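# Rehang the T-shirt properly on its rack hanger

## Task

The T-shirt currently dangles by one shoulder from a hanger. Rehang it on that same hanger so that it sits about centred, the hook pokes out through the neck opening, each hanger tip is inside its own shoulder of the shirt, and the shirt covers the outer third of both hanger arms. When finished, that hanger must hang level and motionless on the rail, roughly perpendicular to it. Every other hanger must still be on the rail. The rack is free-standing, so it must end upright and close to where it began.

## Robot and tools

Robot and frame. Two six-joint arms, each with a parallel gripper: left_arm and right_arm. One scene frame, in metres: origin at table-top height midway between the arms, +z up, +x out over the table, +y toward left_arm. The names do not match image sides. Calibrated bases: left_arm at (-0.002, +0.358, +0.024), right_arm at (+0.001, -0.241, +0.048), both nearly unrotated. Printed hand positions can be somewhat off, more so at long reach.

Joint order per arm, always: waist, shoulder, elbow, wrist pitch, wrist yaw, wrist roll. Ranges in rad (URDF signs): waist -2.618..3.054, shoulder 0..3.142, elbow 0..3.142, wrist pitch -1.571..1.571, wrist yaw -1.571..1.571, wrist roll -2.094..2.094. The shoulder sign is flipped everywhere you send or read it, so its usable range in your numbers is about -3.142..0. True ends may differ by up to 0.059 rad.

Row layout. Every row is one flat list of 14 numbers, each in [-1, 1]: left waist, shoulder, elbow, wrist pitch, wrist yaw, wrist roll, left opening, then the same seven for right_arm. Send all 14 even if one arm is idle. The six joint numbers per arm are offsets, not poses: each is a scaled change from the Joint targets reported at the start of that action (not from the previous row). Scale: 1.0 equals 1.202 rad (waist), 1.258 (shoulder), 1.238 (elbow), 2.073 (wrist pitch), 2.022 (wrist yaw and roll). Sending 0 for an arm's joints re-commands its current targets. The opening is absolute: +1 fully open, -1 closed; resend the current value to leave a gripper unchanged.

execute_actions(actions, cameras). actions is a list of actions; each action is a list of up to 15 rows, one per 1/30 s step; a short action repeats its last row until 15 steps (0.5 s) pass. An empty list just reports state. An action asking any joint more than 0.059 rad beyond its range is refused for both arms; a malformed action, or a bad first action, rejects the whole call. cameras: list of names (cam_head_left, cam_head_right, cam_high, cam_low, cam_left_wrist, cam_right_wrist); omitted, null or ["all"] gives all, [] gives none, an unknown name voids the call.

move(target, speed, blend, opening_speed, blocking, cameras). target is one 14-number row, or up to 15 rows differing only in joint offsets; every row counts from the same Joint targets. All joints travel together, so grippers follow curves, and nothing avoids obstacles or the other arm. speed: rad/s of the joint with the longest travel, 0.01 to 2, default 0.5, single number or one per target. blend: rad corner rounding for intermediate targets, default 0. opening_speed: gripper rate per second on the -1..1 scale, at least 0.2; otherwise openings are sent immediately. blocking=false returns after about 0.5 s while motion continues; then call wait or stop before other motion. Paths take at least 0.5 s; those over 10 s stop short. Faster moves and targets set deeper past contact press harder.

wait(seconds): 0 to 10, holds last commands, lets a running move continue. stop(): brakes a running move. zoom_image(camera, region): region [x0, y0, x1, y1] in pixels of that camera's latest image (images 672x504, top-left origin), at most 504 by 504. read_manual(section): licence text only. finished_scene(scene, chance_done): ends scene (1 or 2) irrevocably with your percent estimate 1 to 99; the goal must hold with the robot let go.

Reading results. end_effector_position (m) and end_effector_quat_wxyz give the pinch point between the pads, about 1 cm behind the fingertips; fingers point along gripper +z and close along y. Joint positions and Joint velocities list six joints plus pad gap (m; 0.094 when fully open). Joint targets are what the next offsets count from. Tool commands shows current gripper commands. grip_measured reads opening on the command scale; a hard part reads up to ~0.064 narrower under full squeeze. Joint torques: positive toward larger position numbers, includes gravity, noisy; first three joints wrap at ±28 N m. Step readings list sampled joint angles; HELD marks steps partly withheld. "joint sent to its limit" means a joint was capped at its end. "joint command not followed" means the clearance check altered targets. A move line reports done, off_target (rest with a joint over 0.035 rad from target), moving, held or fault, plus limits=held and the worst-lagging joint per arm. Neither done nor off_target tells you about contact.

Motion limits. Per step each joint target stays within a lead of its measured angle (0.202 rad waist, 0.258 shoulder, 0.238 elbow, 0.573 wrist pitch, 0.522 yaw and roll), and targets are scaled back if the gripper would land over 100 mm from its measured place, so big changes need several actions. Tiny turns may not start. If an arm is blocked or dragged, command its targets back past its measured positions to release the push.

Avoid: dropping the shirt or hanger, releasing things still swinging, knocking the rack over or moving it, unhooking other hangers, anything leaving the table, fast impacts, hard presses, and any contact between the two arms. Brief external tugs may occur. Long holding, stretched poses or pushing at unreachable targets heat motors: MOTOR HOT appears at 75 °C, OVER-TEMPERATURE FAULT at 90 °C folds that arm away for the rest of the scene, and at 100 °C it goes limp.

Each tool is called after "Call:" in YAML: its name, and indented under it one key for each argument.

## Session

Call:
execute_actions:
  actions: []

Call:
zoom_image:
  camera: "cam_high"
  region: [210, 50, 460, 240]

Call:
zoom_image:
  camera: "cam_low"
  region: [260, 60, 530, 330]

Scene clock: 0.00 s.
left_arm: end_effector_position=(+0.3798, +0.3566, +0.4303) grip_measured=+1.000 end_effector_quat_wxyz=(+0.705, +0.002, +0.709, -0.004) | right_arm: end_effector_position=(+0.3824, -0.2357, +0.4538) grip_measured=+1.000 end_effector_quat_wxyz=(+0.705, -0.004, +0.709, +0.002)
Joint names: [waist, shoulder, elbow, wrist pitch, wrist yaw, wrist roll]
Joint positions: left_arm=[0 -1.047 1.047 -0.006 0.004 -0.003 0.094] | right_arm=[0 -1.047 1.047 -0.005 0.005 -0.003 0.094]
Joint velocities: left_arm=[-0.012 -0.002 -0.012 0.007 -0.022 0.081 0] | right_arm=[0.007 -0.012 -0.022 -0.022 -0.007 0.022 0]
Joint torques (N m): no reading
Motor temperatures (°C): left_arm=[29 35 36 33 28 26 27] | right_arm=[26 32 31 31 29 30 27]
Heat: left arm: 36 °C; right arm: 32 °C.
Joint targets: left_arm=[0.000 -1.042 1.051 -0.011 0.000 0.001] | right_arm=[0.000 -1.038 1.062 0.008 0.000 0.001]
Tool commands: left_gripper/opening=+1.0 right_gripper/opening=+1.0

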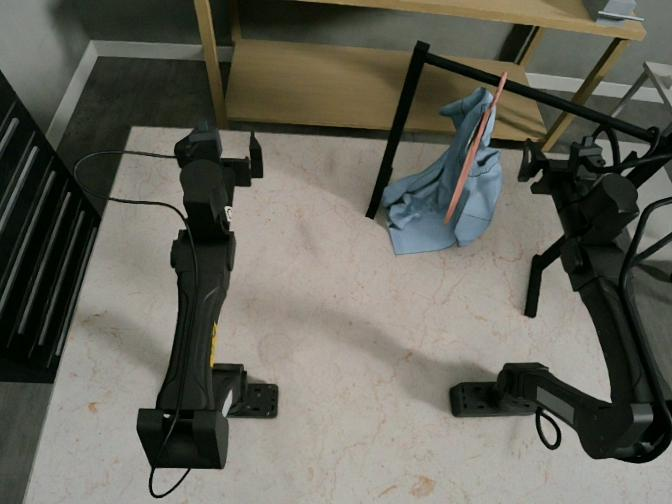

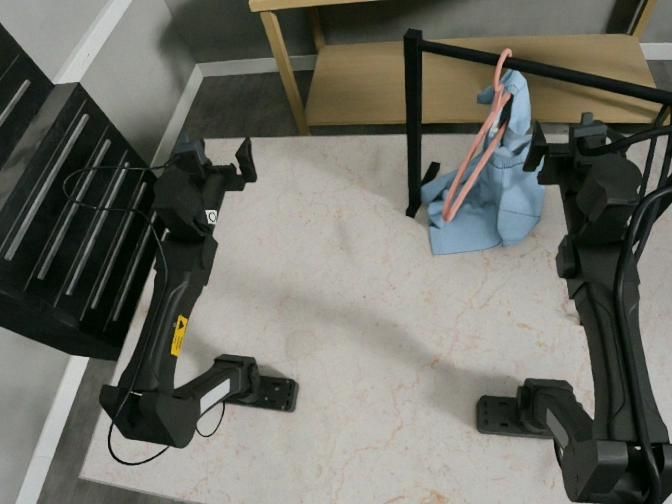

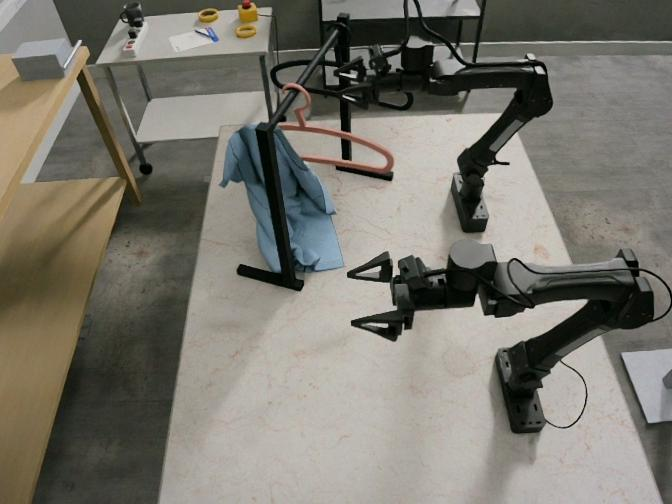

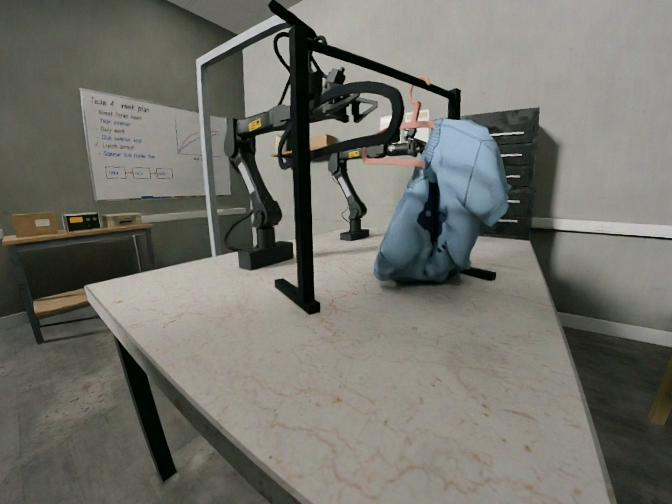

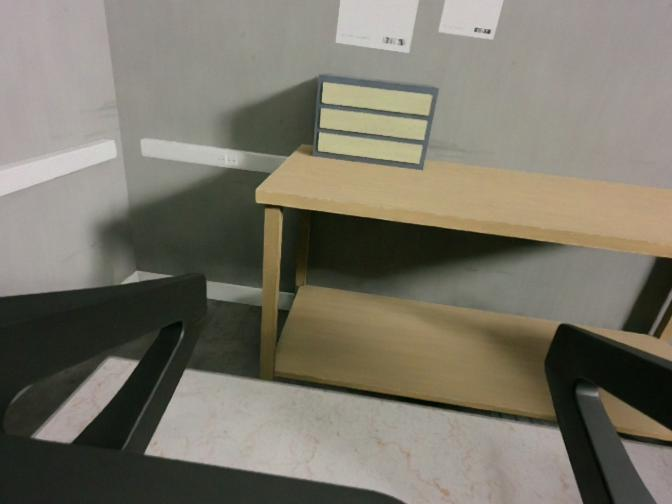

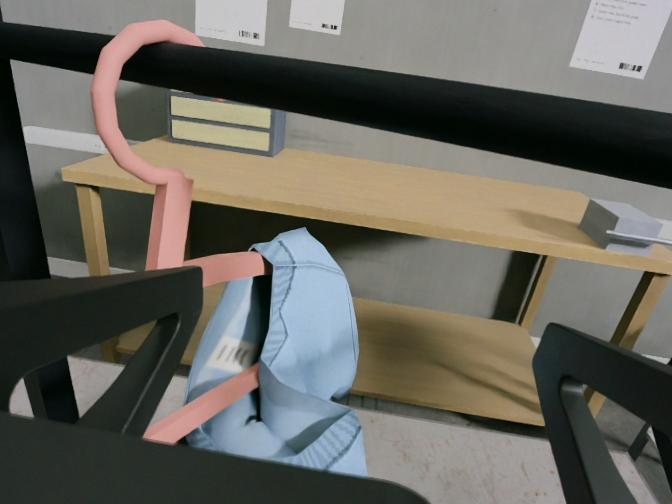

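Scaled by 2.016 from the camera's 672x504 image, which has a finer 960x720 frame.

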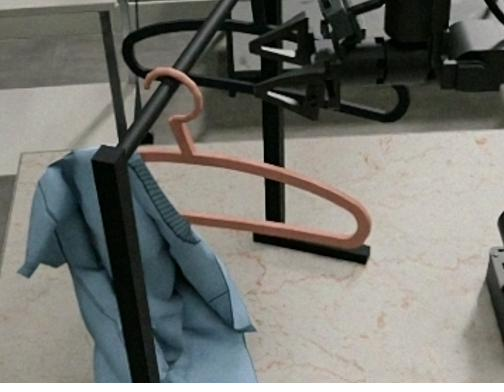

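Scaled by 1.867 from the camera's 672x504 image, which has a finer 960x720 frame.

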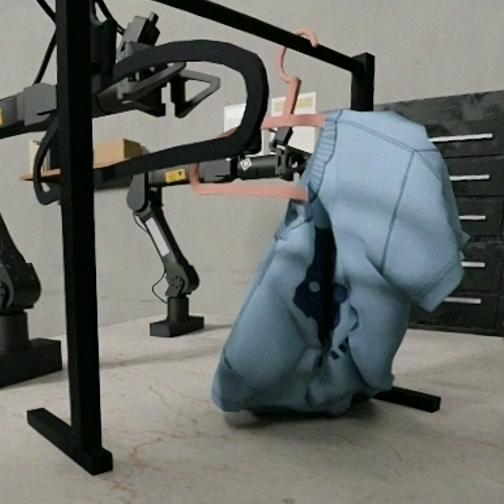

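Call:
zoom_image:
  camera: "cam_right_wrist"
  region: [120, 180, 440, 480]

Call:
zoom_image:
  camera: "cam_head_right"
  region: [400, 30, 600, 270]

Call:
zoom_image:
  camera: "cam_head_left"
  region: [350, 60, 550, 270]

Call:
zoom_image:
  camera: "cam_high"
  region: [210, 110, 350, 290]

Scaled by 1.575 from the camera's 672x504 image, which has a finer 960x720 frame.

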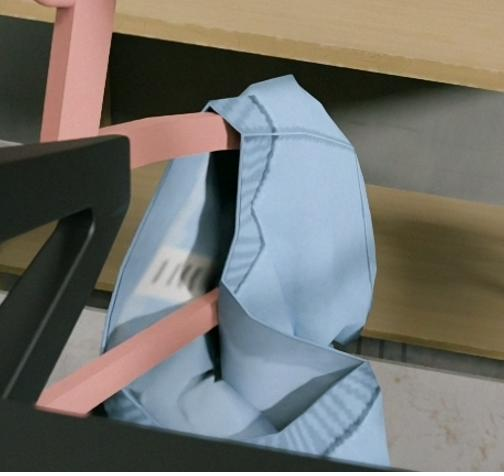

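Scaled by 2.100 from the camera's 672x504 image, which has a finer 960x720 frame.

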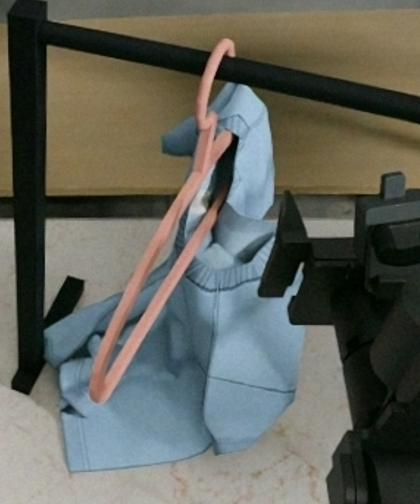

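Scaled by 2.400 from the camera's 672x504 image, which has a finer 960x720 frame.

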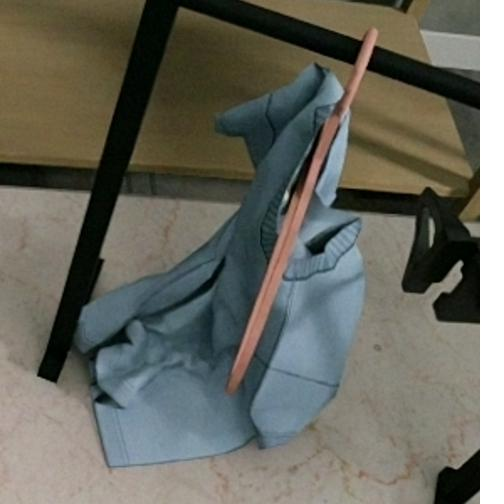

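Scaled by 2.800 from the camera's 672x504 image, which has a finer 960x720 frame.

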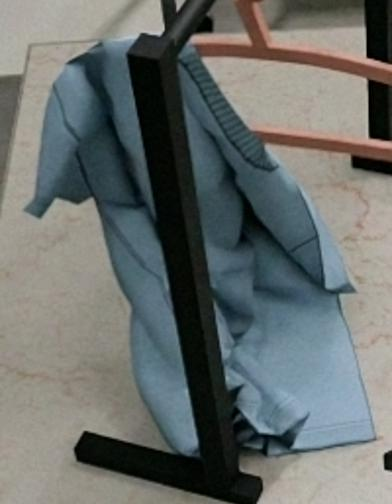

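Call:
move:
  target: [0,0,0,0,0,0,1,-0.3,0.1,0,0.0,-0.35,0,0.6]
  speed: 0.6
  cameras: ["cam_right_wrist","cam_high","cam_low"]

Call:
zoom_image:
  camera: "cam_right_wrist"
  region: [100, 0, 560, 400]

Scene clock: 3.13 s.
left_arm: end_effector_position=(+0.3798, +0.3566, +0.4303) grip_measured=+1.000 end_effector_quat_wxyz=(+0.705, +0.002, +0.709, -0.004) | right_arm: end_effector_position=(+0.3242, -0.2323, +0.4910) grip_measured=+0.602 end_effector_quat_wxyz=(+0.730, -0.149, +0.658, +0.105)
Joint names: [waist, shoulder, elbow, wrist pitch, wrist yaw, wrist roll]
Joint positions: left_arm=[0 -1.047 1.047 -0.006 0.004 -0.003 0.094] | right_arm=[-0.356 -0.925 1.047 -0.004 -0.707 -0.003 0.075]
Joint velocities: left_arm=[-0.007 0.002 -0.002 -0.007 -0.051 -0.007 0] | right_arm=[-0.007 -0.007 -0.002 0.022 -0.037 -0.007 0]
Joint torques (N m): left_arm=[-0.02 2.51 9.33 1.88 -0.01 0.02] | right_arm=[-0.34 1.92 7.28 1.25 -0.01 -0.02]
Motor temperatures (°C): left_arm=[29 35 36 34 28 26 27] | right_arm=[26 32 31 32 29 30 27]
Heat: left arm: 36 °C; right arm: 32 °C.
Joint targets: left_arm=[0.000 -1.042 1.051 -0.011 0.000 0.001] | right_arm=[-0.361 -0.912 1.062 0.008 -0.708 0.001]
move: done
Images, in order (width x height): cam_high 672x504, cam_low 672x504, cam_right_wrist 672x504.

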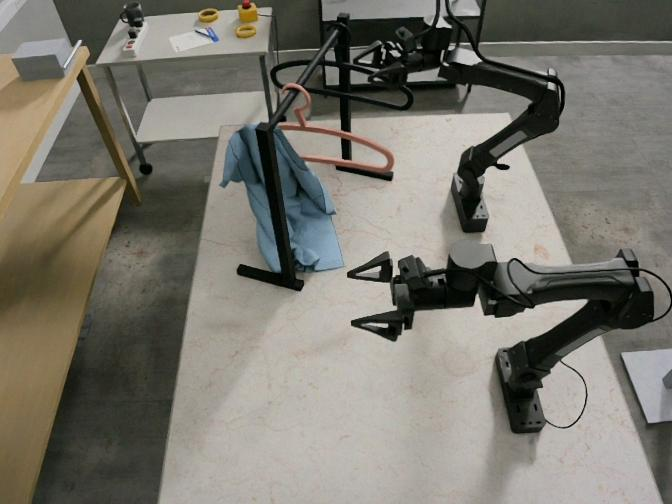

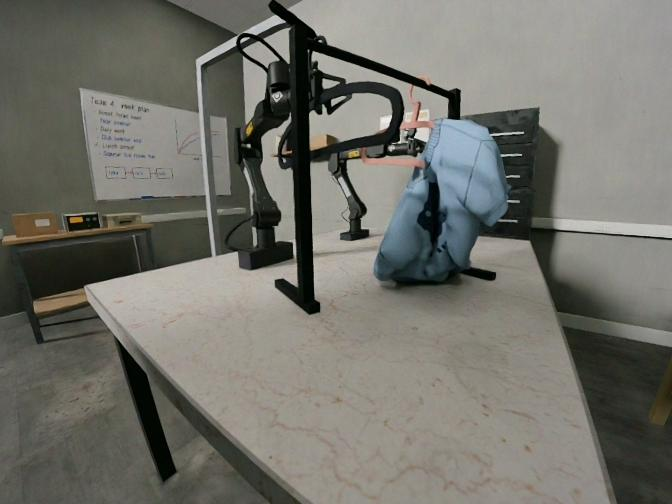

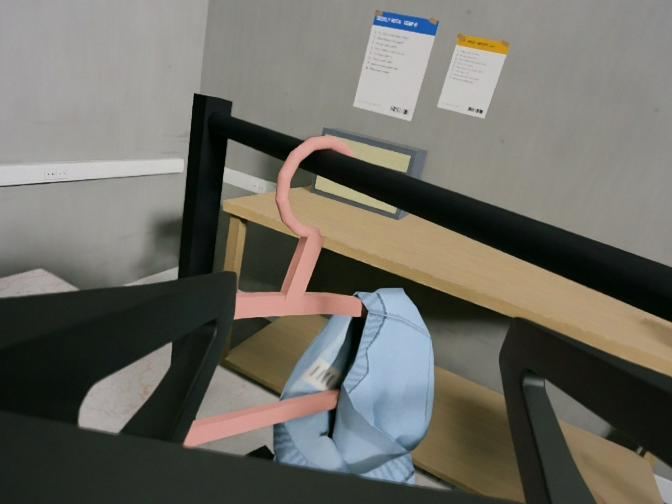

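Scaled by 1.096 from the camera's 672x504 image, which has a finer 960x720 frame.

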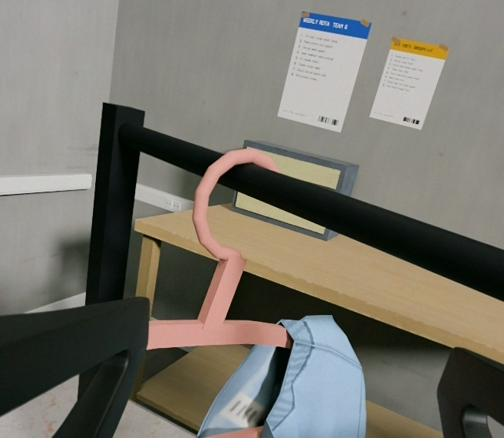

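Call:
move:
  target: [0,0,0,0,0,0,1,0.5,-0.103,0.757,-0.478,0.45,0,0.6]
  speed: 0.7
  cameras: ["cam_right_wrist"]

Call:
zoom_image:
  camera: "cam_right_wrist"
  region: [100, 60, 600, 500]

Scene clock: 6.43 s.
left_arm: end_effector_position=(+0.3798, +0.3566, +0.4303) grip_measured=+1.000 end_effector_quat_wxyz=(+0.705, +0.002, +0.709, -0.004) | right_arm: end_effector_position=(+0.2276, -0.2183, +0.6246) grip_measured=+0.602 end_effector_quat_wxyz=(+0.702, -0.020, +0.711, +0.016)
Joint names: [waist, shoulder, elbow, wrist pitch, wrist yaw, wrist roll]
Joint positions: left_arm=[0 -1.047 1.047 -0.006 0.004 -0.003 0.094] | right_arm=[0.234 -1.037 1.984 -0.96 0.197 -0.003 0.075]
Joint velocities: left_arm=[-0.017 0.012 -0.007 0.037 0.022 -0.022 0] | right_arm=[-0.022 -0.012 -0.007 -0.095 0.022 -0.066 -0.001]
Joint torques (N m): left_arm=[-0.01 2.82 9.54 1.92 0.01 0.02] | right_arm=[0.43 -2.26 4.46 1.12 0.07 -0.02]
Motor temperatures (°C): left_arm=[29 35 36 35 28 26 27] | right_arm=[26 32 31 32 29 30 27]
Heat: left arm: 36 °C; right arm: 32 °C.
Joint targets: left_arm=[0.000 -1.042 1.051 -0.011 0.000 0.001] | right_arm=[0.241 -1.042 1.999 -0.983 0.202 0.001]
move: done
Images, in order (width x height): cam_right_wrist 672x504.

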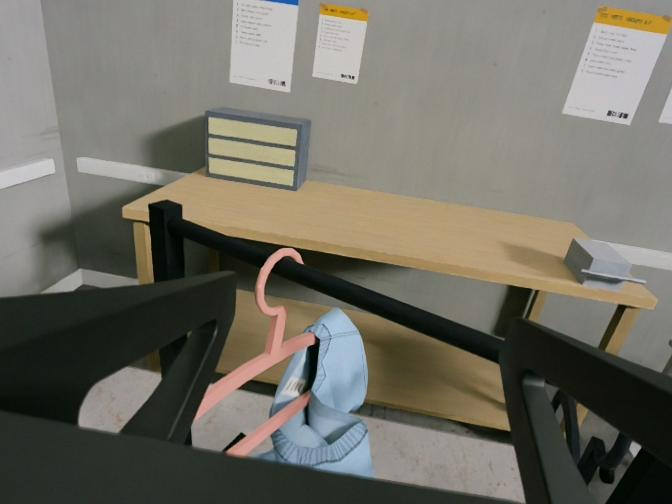

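Scaled by 1.008 from the camera's 672x504 image, which has a finer 960x720 frame.

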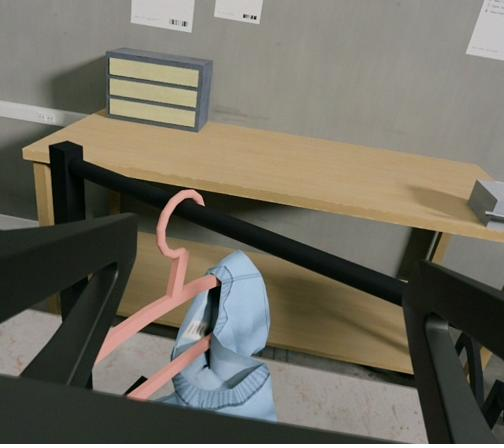

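Call:
move:
  target: [-1,-0.1,0.11,0.05,-0.45,0.05,0.6,0,0,0,0,0,0,0.6]
  speed: 0.7
  cameras: ["cam_left_wrist","cam_head_right"]

Scene clock: 10.53 s.
left_arm: end_effector_position=(+0.2515, +0.0916, +0.4548) grip_measured=+0.603 end_effector_quat_wxyz=(+0.714, +0.118, +0.684, -0.092) | right_arm: end_effector_position=(+0.2276, -0.2183, +0.6243) grip_measured=+0.602 end_effector_quat_wxyz=(+0.702, -0.020, +0.712, +0.016)
Joint names: [waist, shoulder, elbow, wrist pitch, wrist yaw, wrist roll]
Joint positions: left_arm=[-1.201 -1.157 1.155 0.062 -0.905 0.089 0.075] | right_arm=[0.234 -1.037 1.984 -0.961 0.197 -0.003 0.075]
Joint velocities: left_arm=[-0.002 0.007 0.002 0.051 0.022 -0.066 0] | right_arm=[-0.007 0.002 0.002 -0.007 -0.022 0.007 0]
Joint torques (N m): left_arm=[0.09 2.1 11.79 1.96 -0.03 0.15] | right_arm=[0.44 -2.3 4.51 1.11 0.08 -0.02]
Motor temperatures (°C): left_arm=[29 35 36 36 28 26 27] | right_arm=[26 32 31 32 29 30 27]
Heat: left arm: 36 °C; right arm: 32 °C.
Joint targets: left_arm=[-1.202 -1.168 1.187 0.092 -0.910 0.102] | right_arm=[0.241 -1.042 1.999 -0.983 0.202 0.001]
move: done
Images, in order (width x height): cam_head_right 672x504, cam_left_wrist 672x504.

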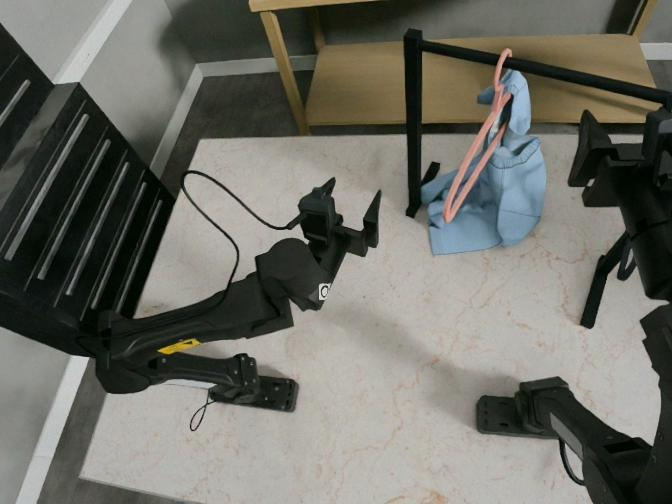

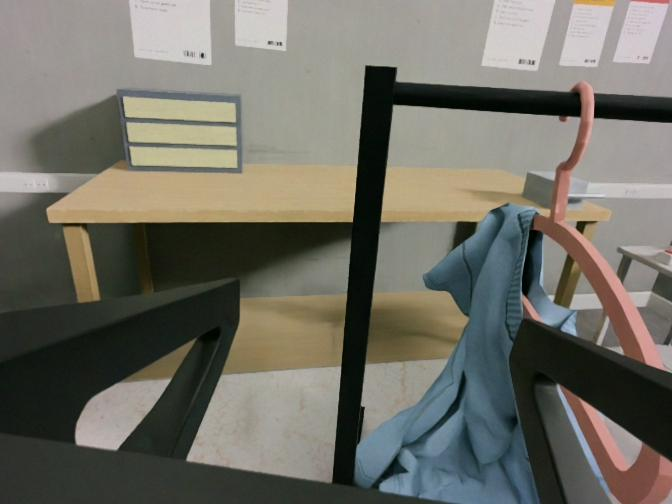

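Call:
move:
  target: [0,0,0,0,0,0,0.6,-0.8,0.143,-0.993,0.49,-0.595,0,0.6]
  speed: 0.7
  cameras: ["cam_right_wrist","cam_head_right","cam_head_left"]

Call:
zoom_image:
  camera: "cam_right_wrist"
  region: [120, 100, 580, 500]

Scene clock: 14.00 s.
left_arm: end_effector_position=(+0.2515, +0.0916, +0.4548) grip_measured=+0.603 end_effector_quat_wxyz=(+0.714, +0.118, +0.684, -0.091) | right_arm: end_effector_position=(+0.3024, -0.3003, +0.3878) grip_measured=+0.602 end_effector_quat_wxyz=(+0.674, -0.071, +0.724, +0.128)
Joint names: [waist, shoulder, elbow, wrist pitch, wrist yaw, wrist roll]
Joint positions: left_arm=[-1.201 -1.157 1.155 0.062 -0.905 0.091 0.075] | right_arm=[-0.717 -0.877 0.779 -0.007 -0.987 0.003 0.075]
Joint velocities: left_arm=[-0.002 0.002 0.012 -0.007 -0.081 -0.051 -0.001] | right_arm=[-0.007 -0.002 0.007 -0.022 0.022 0.007 0]
Joint torques (N m): left_arm=[0.16 2.02 11.85 1.96 -0.1 0.12] | right_arm=[-0.34 2.04 5.9 1.46 -0.11 -0.02]
Motor temperatures (°C): left_arm=[29 35 37 37 28 26 27] | right_arm=[26 32 31 33 29 30 27]
Heat: left arm: 37 °C; right arm: 33 °C.
Joint targets: left_arm=[-1.202 -1.168 1.187 0.092 -0.910 0.102] | right_arm=[-0.721 -0.862 0.770 0.033 -1.001 0.001]
move: off_target (right_arm); right_arm: the wrist pitch is farthest, 0.040 rad from its target
Images, in order (width x height): cam_head_left 672x504, cam_head_right 672x504, cam_right_wrist 672x504.

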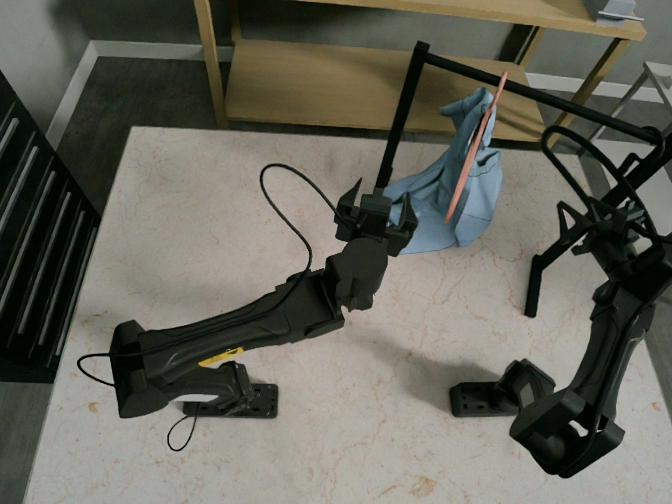

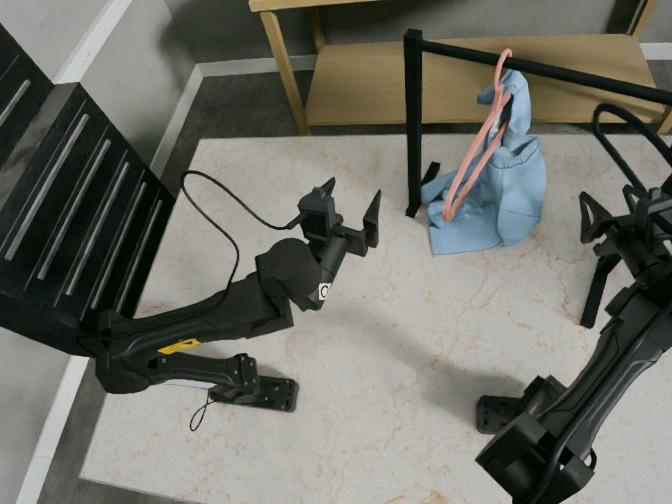

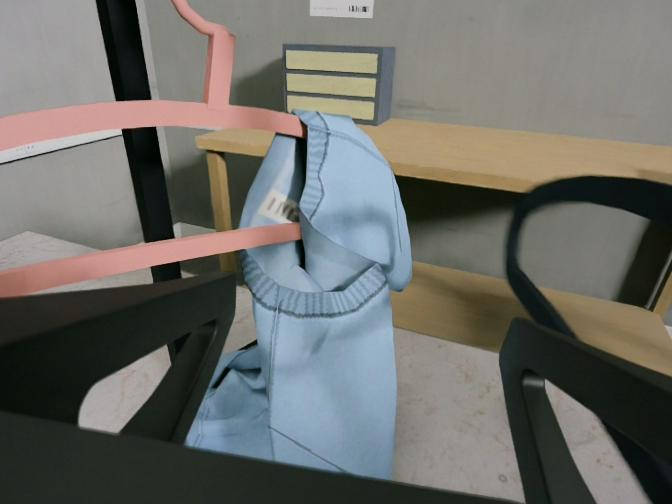

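Scaled by 1.096 from the camera's 672x504 image, which has a finer 960x720 frame.

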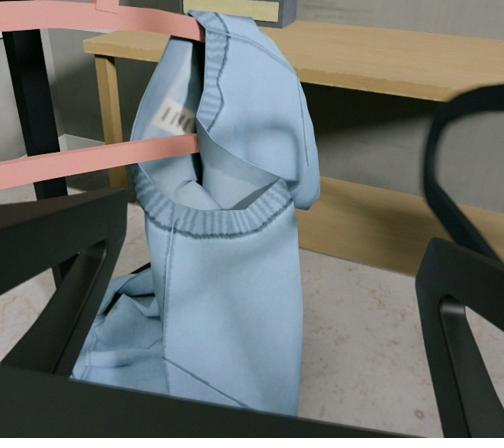

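Call:
move:
  target: [0.44,-0.494,0.293,0.142,0.598,-0.05,0.2,0,0,0,0,0,0,0.6]
  speed: 0.6
  cameras: ["cam_left_wrist","cam_head_left","cam_high"]

Scene clock: 19.40 s.
left_arm: end_effector_position=(+0.4062, -0.0341, +0.4219) grip_measured=+0.203 end_effector_quat_wxyz=(+0.659, +0.324, +0.590, -0.334) | right_arm: end_effector_position=(+0.3024, -0.3004, +0.3880) grip_measured=+0.602 end_effector_quat_wxyz=(+0.675, -0.071, +0.723, +0.128)
Joint names: [waist, shoulder, elbow, wrist pitch, wrist yaw, wrist roll]
Joint positions: left_arm=[-0.672 -1.767 1.512 0.352 0.294 0.005 0.057] | right_arm=[-0.717 -0.877 0.779 -0.005 -0.987 0.003 0.075]
Joint velocities: left_arm=[0.002 0.017 -0.012 -0.007 0.066 0.022 0.001] | right_arm=[-0.012 0.007 0.007 0.022 -0.066 0.022 0]
Joint torques (N m): left_arm=[-0.09 7.35 12.71 2.21 0.03 -0.1] | right_arm=[-0.32 2.03 5.91 1.44 -0.12 -0.02]
Motor temperatures (°C): left_arm=[29 35 37 38 28 26 27] | right_arm=[26 32 31 34 29 30 27]
Heat: left arm: 38 °C; right arm: 34 °C.
Joint targets: left_arm=[-0.673 -1.789 1.550 0.387 0.299 0.001] | right_arm=[-0.721 -0.862 0.770 0.033 -1.001 0.001]
move: off_target (left_arm, right_arm); left_arm: the elbow is farthest, 0.037 rad from its target; right_arm: the wrist pitch is farthest, 0.038 rad from its target
Images, in order (width x height): cam_head_left 672x504, cam_high 672x504, cam_left_wrist 672x504.

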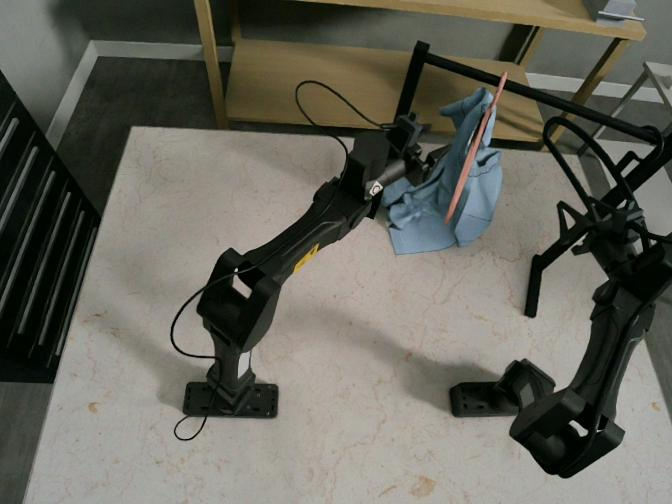

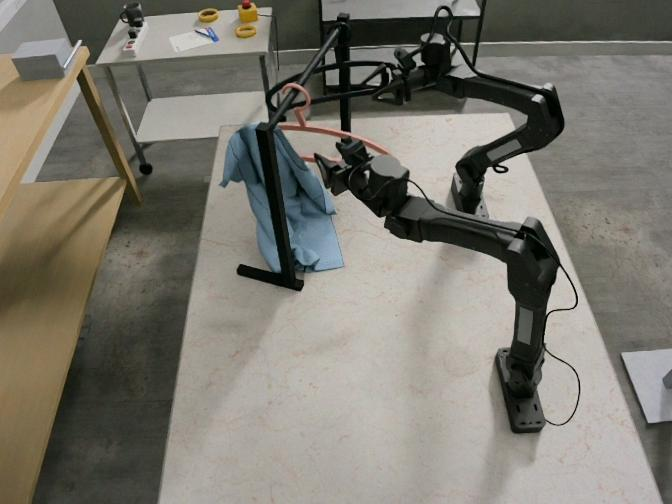

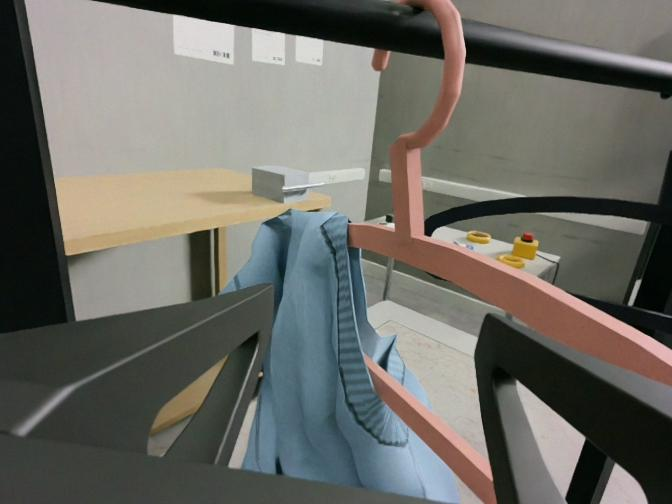

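Call:
move:
  target: [-0.045,-0.337,0.524,-0.093,0,0,0.2,0,0,0,0,0,0,0.6]
  speed: 0.4
  cameras: ["cam_left_wrist"]

Scene clock: 22.07 s.
left_arm: end_effector_position=(+0.4508, -0.1128, +0.4714) grip_measured=+0.203 end_effector_quat_wxyz=(+0.692, +0.328, +0.533, -0.359) | right_arm: end_effector_position=(+0.3024, -0.3004, +0.3880) grip_measured=+0.602 end_effector_quat_wxyz=(+0.675, -0.071, +0.723, +0.128)
Joint names: [waist, shoulder, elbow, wrist pitch, wrist yaw, wrist roll]
Joint positions: left_arm=[-0.723 -2.178 2.165 0.24 0.296 0.005 0.057] | right_arm=[-0.717 -0.877 0.779 -0.005 -0.987 0.003 0.075]
Joint velocities: left_arm=[-0.007 0.022 0.002 -0.066 0.037 -0.007 0] | right_arm=[0.012 -0.017 0.022 -0.037 -0.022 -0.007 -0.002]
Joint torques (N m): left_arm=[-0.47 9.46 12.07 1.38 0 -0.05] | right_arm=[-0.32 2.03 5.9 1.44 -0.11 -0.03]
Motor temperatures (°C): left_arm=[29 35 37 38 28 26 27] | right_arm=[26 32 31 35 29 30 27]
Heat: left arm: 38 °C; right arm: 35 °C.
Joint targets: left_arm=[-0.727 -2.213 2.198 0.194 0.299 0.001] | right_arm=[-0.721 -0.862 0.770 0.033 -1.001 0.001]
move: off_target (left_arm, right_arm); left_arm: the wrist pitch is farthest, 0.046 rad from its target; right_arm: the wrist pitch is farthest, 0.038 rad from its target
Images, in order (width x height): cam_left_wrist 672x504.

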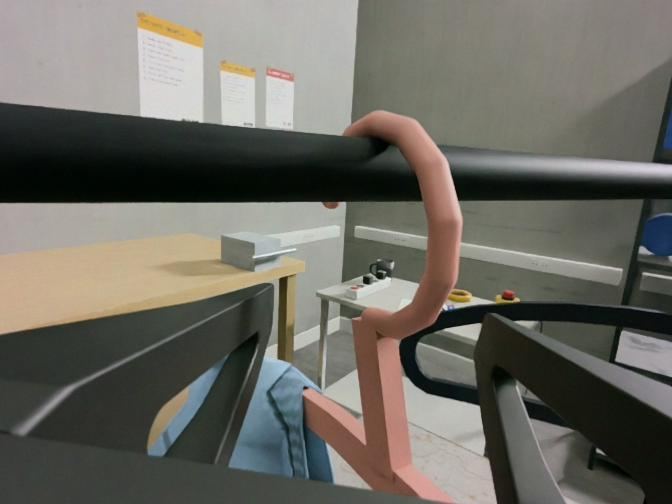

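Call:
move:
  target: [-0.019,-0.128,0.176,-0.063,0,0,0.2,0,0,0,0,0,0,0.6]
  speed: 0.2
  cameras: ["cam_left_wrist"]

Scene clock: 23.93 s.
left_arm: end_effector_position=(+0.4635, -0.1432, +0.4450) grip_measured=+0.203 end_effector_quat_wxyz=(+0.668, +0.340, +0.554, -0.363) | right_arm: end_effector_position=(+0.3024, -0.3004, +0.3880) grip_measured=+0.602 end_effector_quat_wxyz=(+0.675, -0.071, +0.723, +0.128)
Joint names: [waist, shoulder, elbow, wrist pitch, wrist yaw, wrist roll]
Joint positions: left_arm=[-0.744 -2.334 2.383 0.112 0.296 0.005 0.057] | right_arm=[-0.717 -0.877 0.779 -0.005 -0.987 0.003 0.075]
Joint velocities: left_arm=[0.002 0.002 -0.012 -0.037 -0.007 -0.066 -0.001] | right_arm=[-0.017 -0.012 0.007 -0.051 -0.007 -0.081 0]
Joint torques (N m): left_arm=[-0.54 10.35 12.08 1.33 0.02 -0.08] | right_arm=[-0.31 2.02 5.89 1.43 -0.11 -0.03]
Motor temperatures (°C): left_arm=[29 35 37 37 28 26 27] | right_arm=[26 32 31 35 29 30 27]
Heat: left arm: 37 °C; right arm: 35 °C.
Joint targets: left_arm=[-0.750 -2.374 2.416 0.063 0.299 0.001] | right_arm=[-0.721 -0.862 0.770 0.033 -1.001 0.001]
move: off_target (left_arm, right_arm); left_arm: the wrist pitch is farthest, 0.049 rad from its target; right_arm: the wrist pitch is farthest, 0.038 rad from its target
Images, in order (width x height): cam_left_wrist 672x504.

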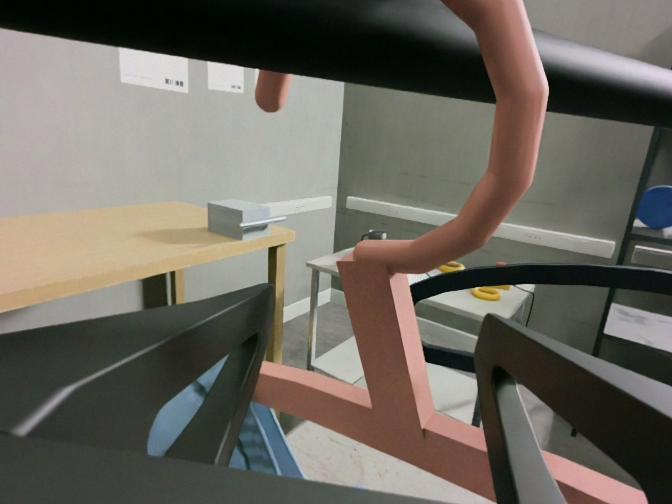

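Call:
move:
  target: [0,0,0,0,0,0,-0.9,0,0,0,0,0,0,0.6]
  opening_speed: 0.5
  cameras: ["cam_left_wrist","cam_right_wrist"]

Call:
zoom_image:
  camera: "cam_right_wrist"
  region: [0, 60, 480, 460]

Scene clock: 26.57 s.
left_arm: end_effector_position=(+0.4651, -0.1425, +0.4432) grip_measured=-0.749 end_effector_quat_wxyz=(+0.665, +0.335, +0.560, -0.362) | right_arm: end_effector_position=(+0.3024, -0.3004, +0.3880) grip_measured=+0.602 end_effector_quat_wxyz=(+0.675, -0.071, +0.723, +0.128)
Joint names: [waist, shoulder, elbow, wrist pitch, wrist yaw, wrist roll]
Joint positions: left_arm=[-0.744 -2.334 2.383 0.105 0.287 -0.003 0.012] | right_arm=[-0.717 -0.877 0.779 -0.005 -0.987 0.003 0.075]
Joint velocities: left_arm=[0.012 -0.002 -0.012 0.007 -0.007 -0.081 -0.001] | right_arm=[0.002 0.002 -0.002 0.007 -0.066 -0.066 0]
Joint torques (N m): left_arm=[-0.5 9.96 12.08 1.43 0.07 -0.02] | right_arm=[-0.31 2.03 5.87 1.43 -0.11 -0.02]
Motor temperatures (°C): left_arm=[29 36 37 37 28 26 27] | right_arm=[26 32 31 35 29 30 27]
Heat: left arm: 37 °C; right arm: 35 °C.
Joint targets: left_arm=[-0.750 -2.374 2.416 0.063 0.299 0.001] | right_arm=[-0.721 -0.862 0.770 0.033 -1.001 0.001]
move: off_target (left_arm, right_arm); left_arm: the wrist pitch is farthest, 0.042 rad from its target; right_arm: the wrist pitch is farthest, 0.038 rad from its target
Images, in order (width x height): cam_left_wrist 672x504, cam_right_wrist 672x504.

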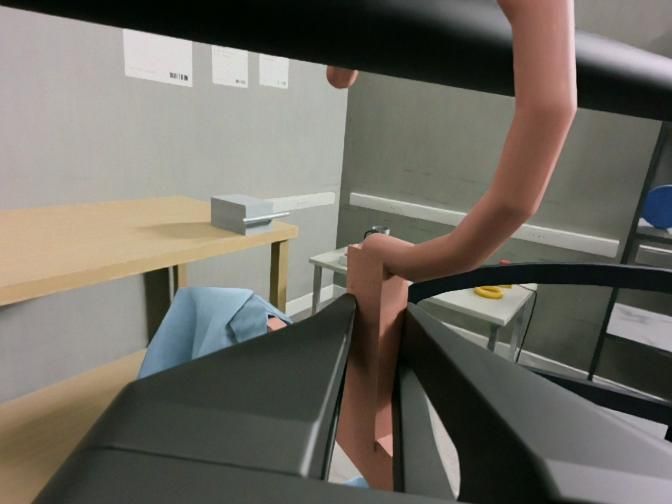

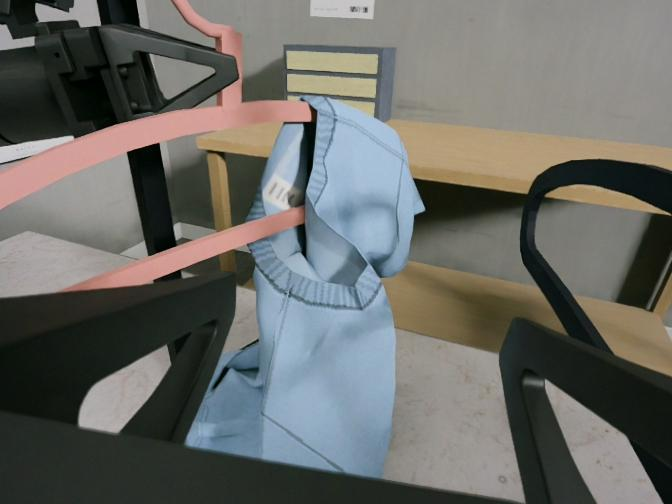

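Scaled by 1.050 from the camera's 672x504 image, which has a finer 960x720 frame.

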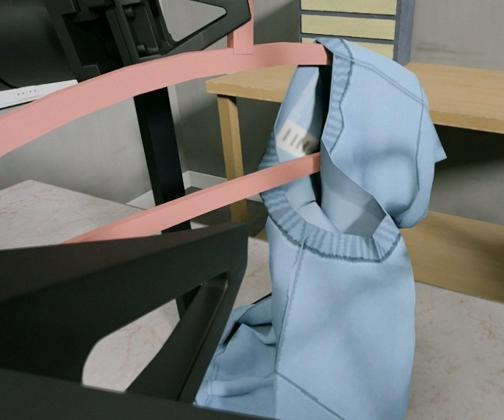

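Call:
move:
  target: [0,0,0,0,0,0,-0.9,0.434,-0.352,0.446,-0.362,0.2725,0.776,0.2]
  speed: 0.6
  cameras: ["cam_right_wrist","cam_head_right"]

Scene clock: 30.80 s.
left_arm: end_effector_position=(+0.4651, -0.1425, +0.4432) grip_measured=-0.752 end_effector_quat_wxyz=(+0.665, +0.335, +0.560, -0.362) | right_arm: end_effector_position=(+0.3780, -0.2332, +0.3240) grip_measured=+0.202 end_effector_quat_wxyz=(+0.181, +0.625, +0.637, +0.414)
Joint names: [waist, shoulder, elbow, wrist pitch, wrist yaw, wrist roll]
Joint positions: left_arm=[-0.744 -2.334 2.383 0.105 0.287 -0.003 0.012] | right_arm=[-0.204 -1.299 1.278 -0.697 -0.452 1.569 0.056]
Joint velocities: left_arm=[-0.022 0.002 0.002 -0.022 -0.037 -0.022 0] | right_arm=[-0.002 -0.002 -0.017 0.022 0.066 -0.022 -0.001]
Joint torques (N m): left_arm=[-0.47 10.1 12.03 1.44 0.07 0.02] | right_arm=[0.28 3.73 9.68 0.88 -0.08 0.02]
Motor temperatures (°C): left_arm=[29 36 38 37 28 26 28] | right_arm=[26 32 32 35 29 30 27]
Heat: left arm: 38 °C; right arm: 35 °C.
Joint targets: left_arm=[-0.750 -2.374 2.416 0.063 0.299 0.001] | right_arm=[-0.200 -1.305 1.322 -0.717 -0.450 1.570]
move: off_target (left_arm, right_arm); left_arm: the wrist pitch is farthest, 0.042 rad from its target; right_arm: the elbow is farthest, 0.045 rad from its target
Images, in order (width x height): cam_head_right 672x504, cam_right_wrist 672x504.

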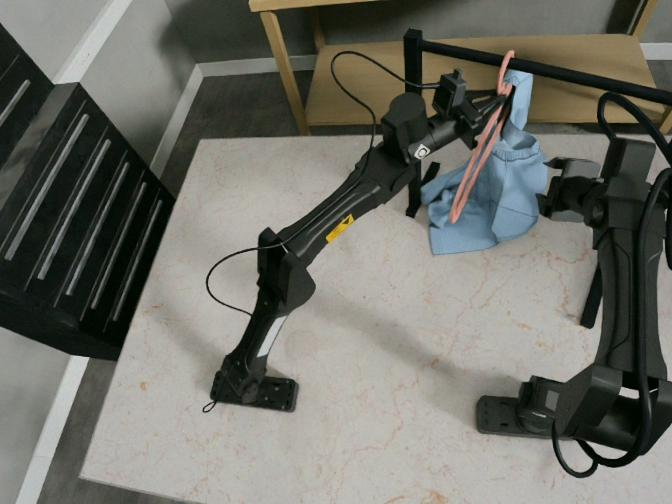

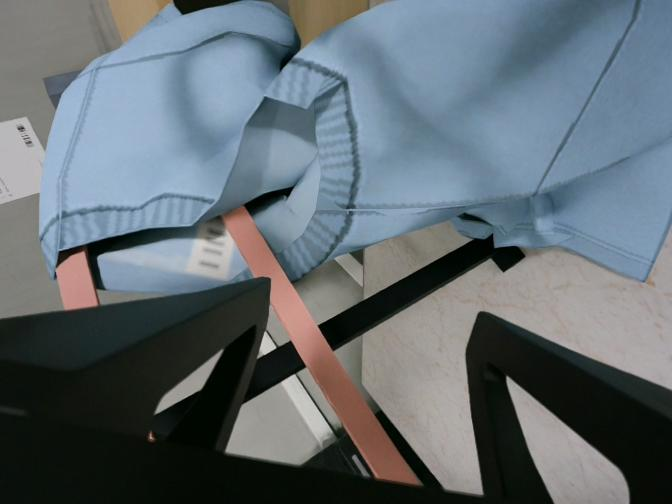

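Call:
move:
  target: [0,0,0,0,0,0,-0.9,0.095,-0.179,0.043,0.092,0.03,0,0.1]
  speed: 0.3
  cameras: ["cam_right_wrist"]

Scene clock: 33.07 s.
left_arm: end_effector_position=(+0.4651, -0.1425, +0.4432) grip_measured=-0.752 end_effector_quat_wxyz=(+0.665, +0.335, +0.560, -0.362) | right_arm: end_effector_position=(+0.4349, -0.2044, +0.2794) grip_measured=+0.102 end_effector_quat_wxyz=(+0.162, +0.609, +0.670, +0.393)
Joint names: [waist, shoulder, elbow, wrist pitch, wrist yaw, wrist roll]
Joint positions: left_arm=[-0.744 -2.334 2.383 0.105 0.287 -0.003 0.012] | right_arm=[-0.089 -1.526 1.33 -0.567 -0.392 1.569 0.052]
Joint velocities: left_arm=[-0.007 -0.002 -0.002 -0.022 0.022 0.022 0] | right_arm=[0.007 0.017 -0.022 0.066 -0.051 -0.007 0]
Joint torques (N m): left_arm=[-0.66 10.15 12.11 1.46 0.05 -0.02] | right_arm=[0.24 6.26 9.84 1.43 -0.05 0.01]
Motor temperatures (°C): left_arm=[29 37 38 37 28 26 28] | right_arm=[26 32 32 35 29 30 27]
Heat: left arm: 38 °C; right arm: 35 °C.
Joint targets: left_arm=[-0.750 -2.374 2.416 0.063 0.299 0.001] | right_arm=[-0.085 -1.530 1.376 -0.527 -0.389 1.570]
move: off_target (left_arm, right_arm); left_arm: the wrist pitch is farthest, 0.042 rad from its target; right_arm: the elbow is farthest, 0.045 rad from its target
Images, in order (width x height): cam_right_wrist 672x504.

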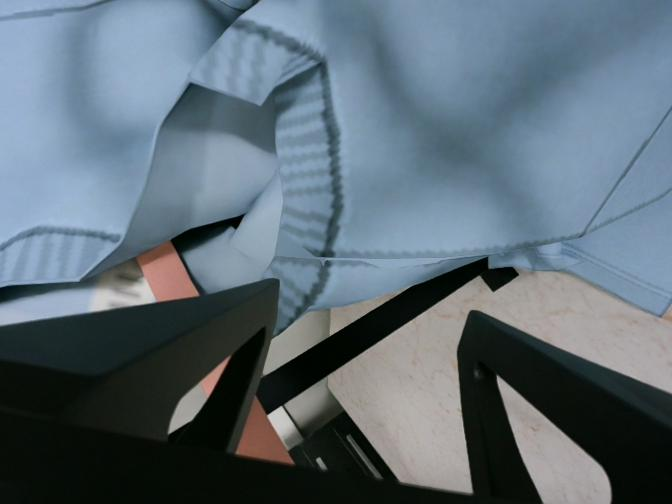

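Call:
move:
  target: [0,0,0,0,0,0,-0.9,0.078,-0.274,0.512,-0.276,0.069,0,0.1]
  speed: 0.35
  cameras: ["cam_right_wrist","cam_head_right"]

Scene clock: 36.80 s.
left_arm: end_effector_position=(+0.4776, -0.1323, +0.4445) grip_measured=-0.752 end_effector_quat_wxyz=(+0.672, +0.314, +0.571, -0.352) | right_arm: end_effector_position=(+0.4600, -0.1917, +0.2931) grip_measured=+0.102 end_effector_quat_wxyz=(+0.101, +0.649, +0.702, +0.274)
Joint names: [waist, shoulder, elbow, wrist pitch, wrist yaw, wrist roll]
Joint positions: left_arm=[-0.73 -2.334 2.386 0.105 0.248 -0.018 0.012] | right_arm=[-0.006 -1.861 1.95 -1.118 -0.254 1.569 0.052]
Joint velocities: left_arm=[-0.007 -0.017 0.002 0.037 -0.007 0.007 0.001] | right_arm=[-0.002 0.007 0.007 0.066 -0.022 -0.081 0]
Joint torques (N m): left_arm=[-1.81 10.09 11.9 1.43 0.48 0.17] | right_arm=[1.14 8.1 10.37 0.96 -0.02 0]
Motor temperatures (°C): left_arm=[29 37 38 37 28 26 28] | right_arm=[26 33 32 35 29 30 27]
Heat: left arm: 38 °C; right arm: 35 °C.
Joint targets: left_arm=[-0.750 -2.374 2.416 0.063 0.299 0.001] | right_arm=[0.009 -1.874 2.009 -1.099 -0.250 1.570]
move: off_target (left_arm, right_arm); left_arm: the wrist yaw is farthest, 0.051 rad from its target; right_arm: the elbow is farthest, 0.060 rad from its target
Images, in order (width x height): cam_head_right 672x504, cam_right_wrist 672x504.

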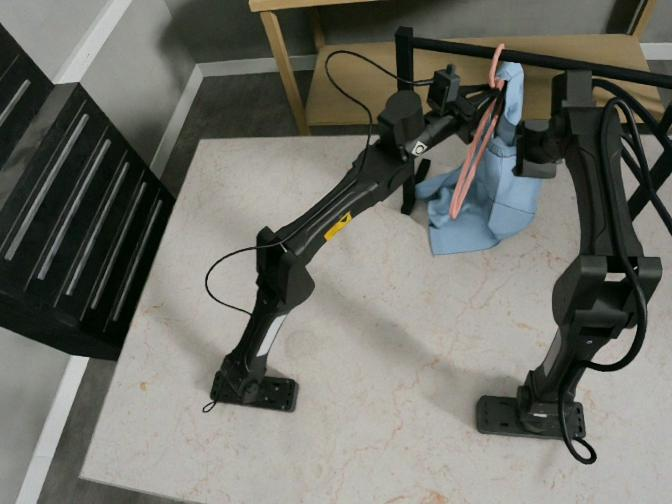

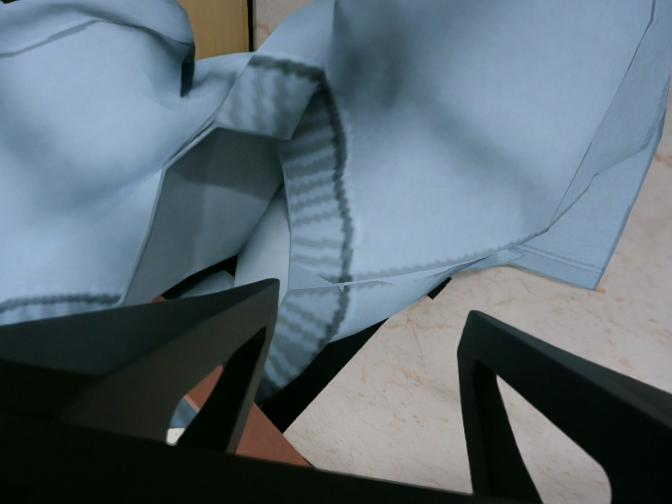

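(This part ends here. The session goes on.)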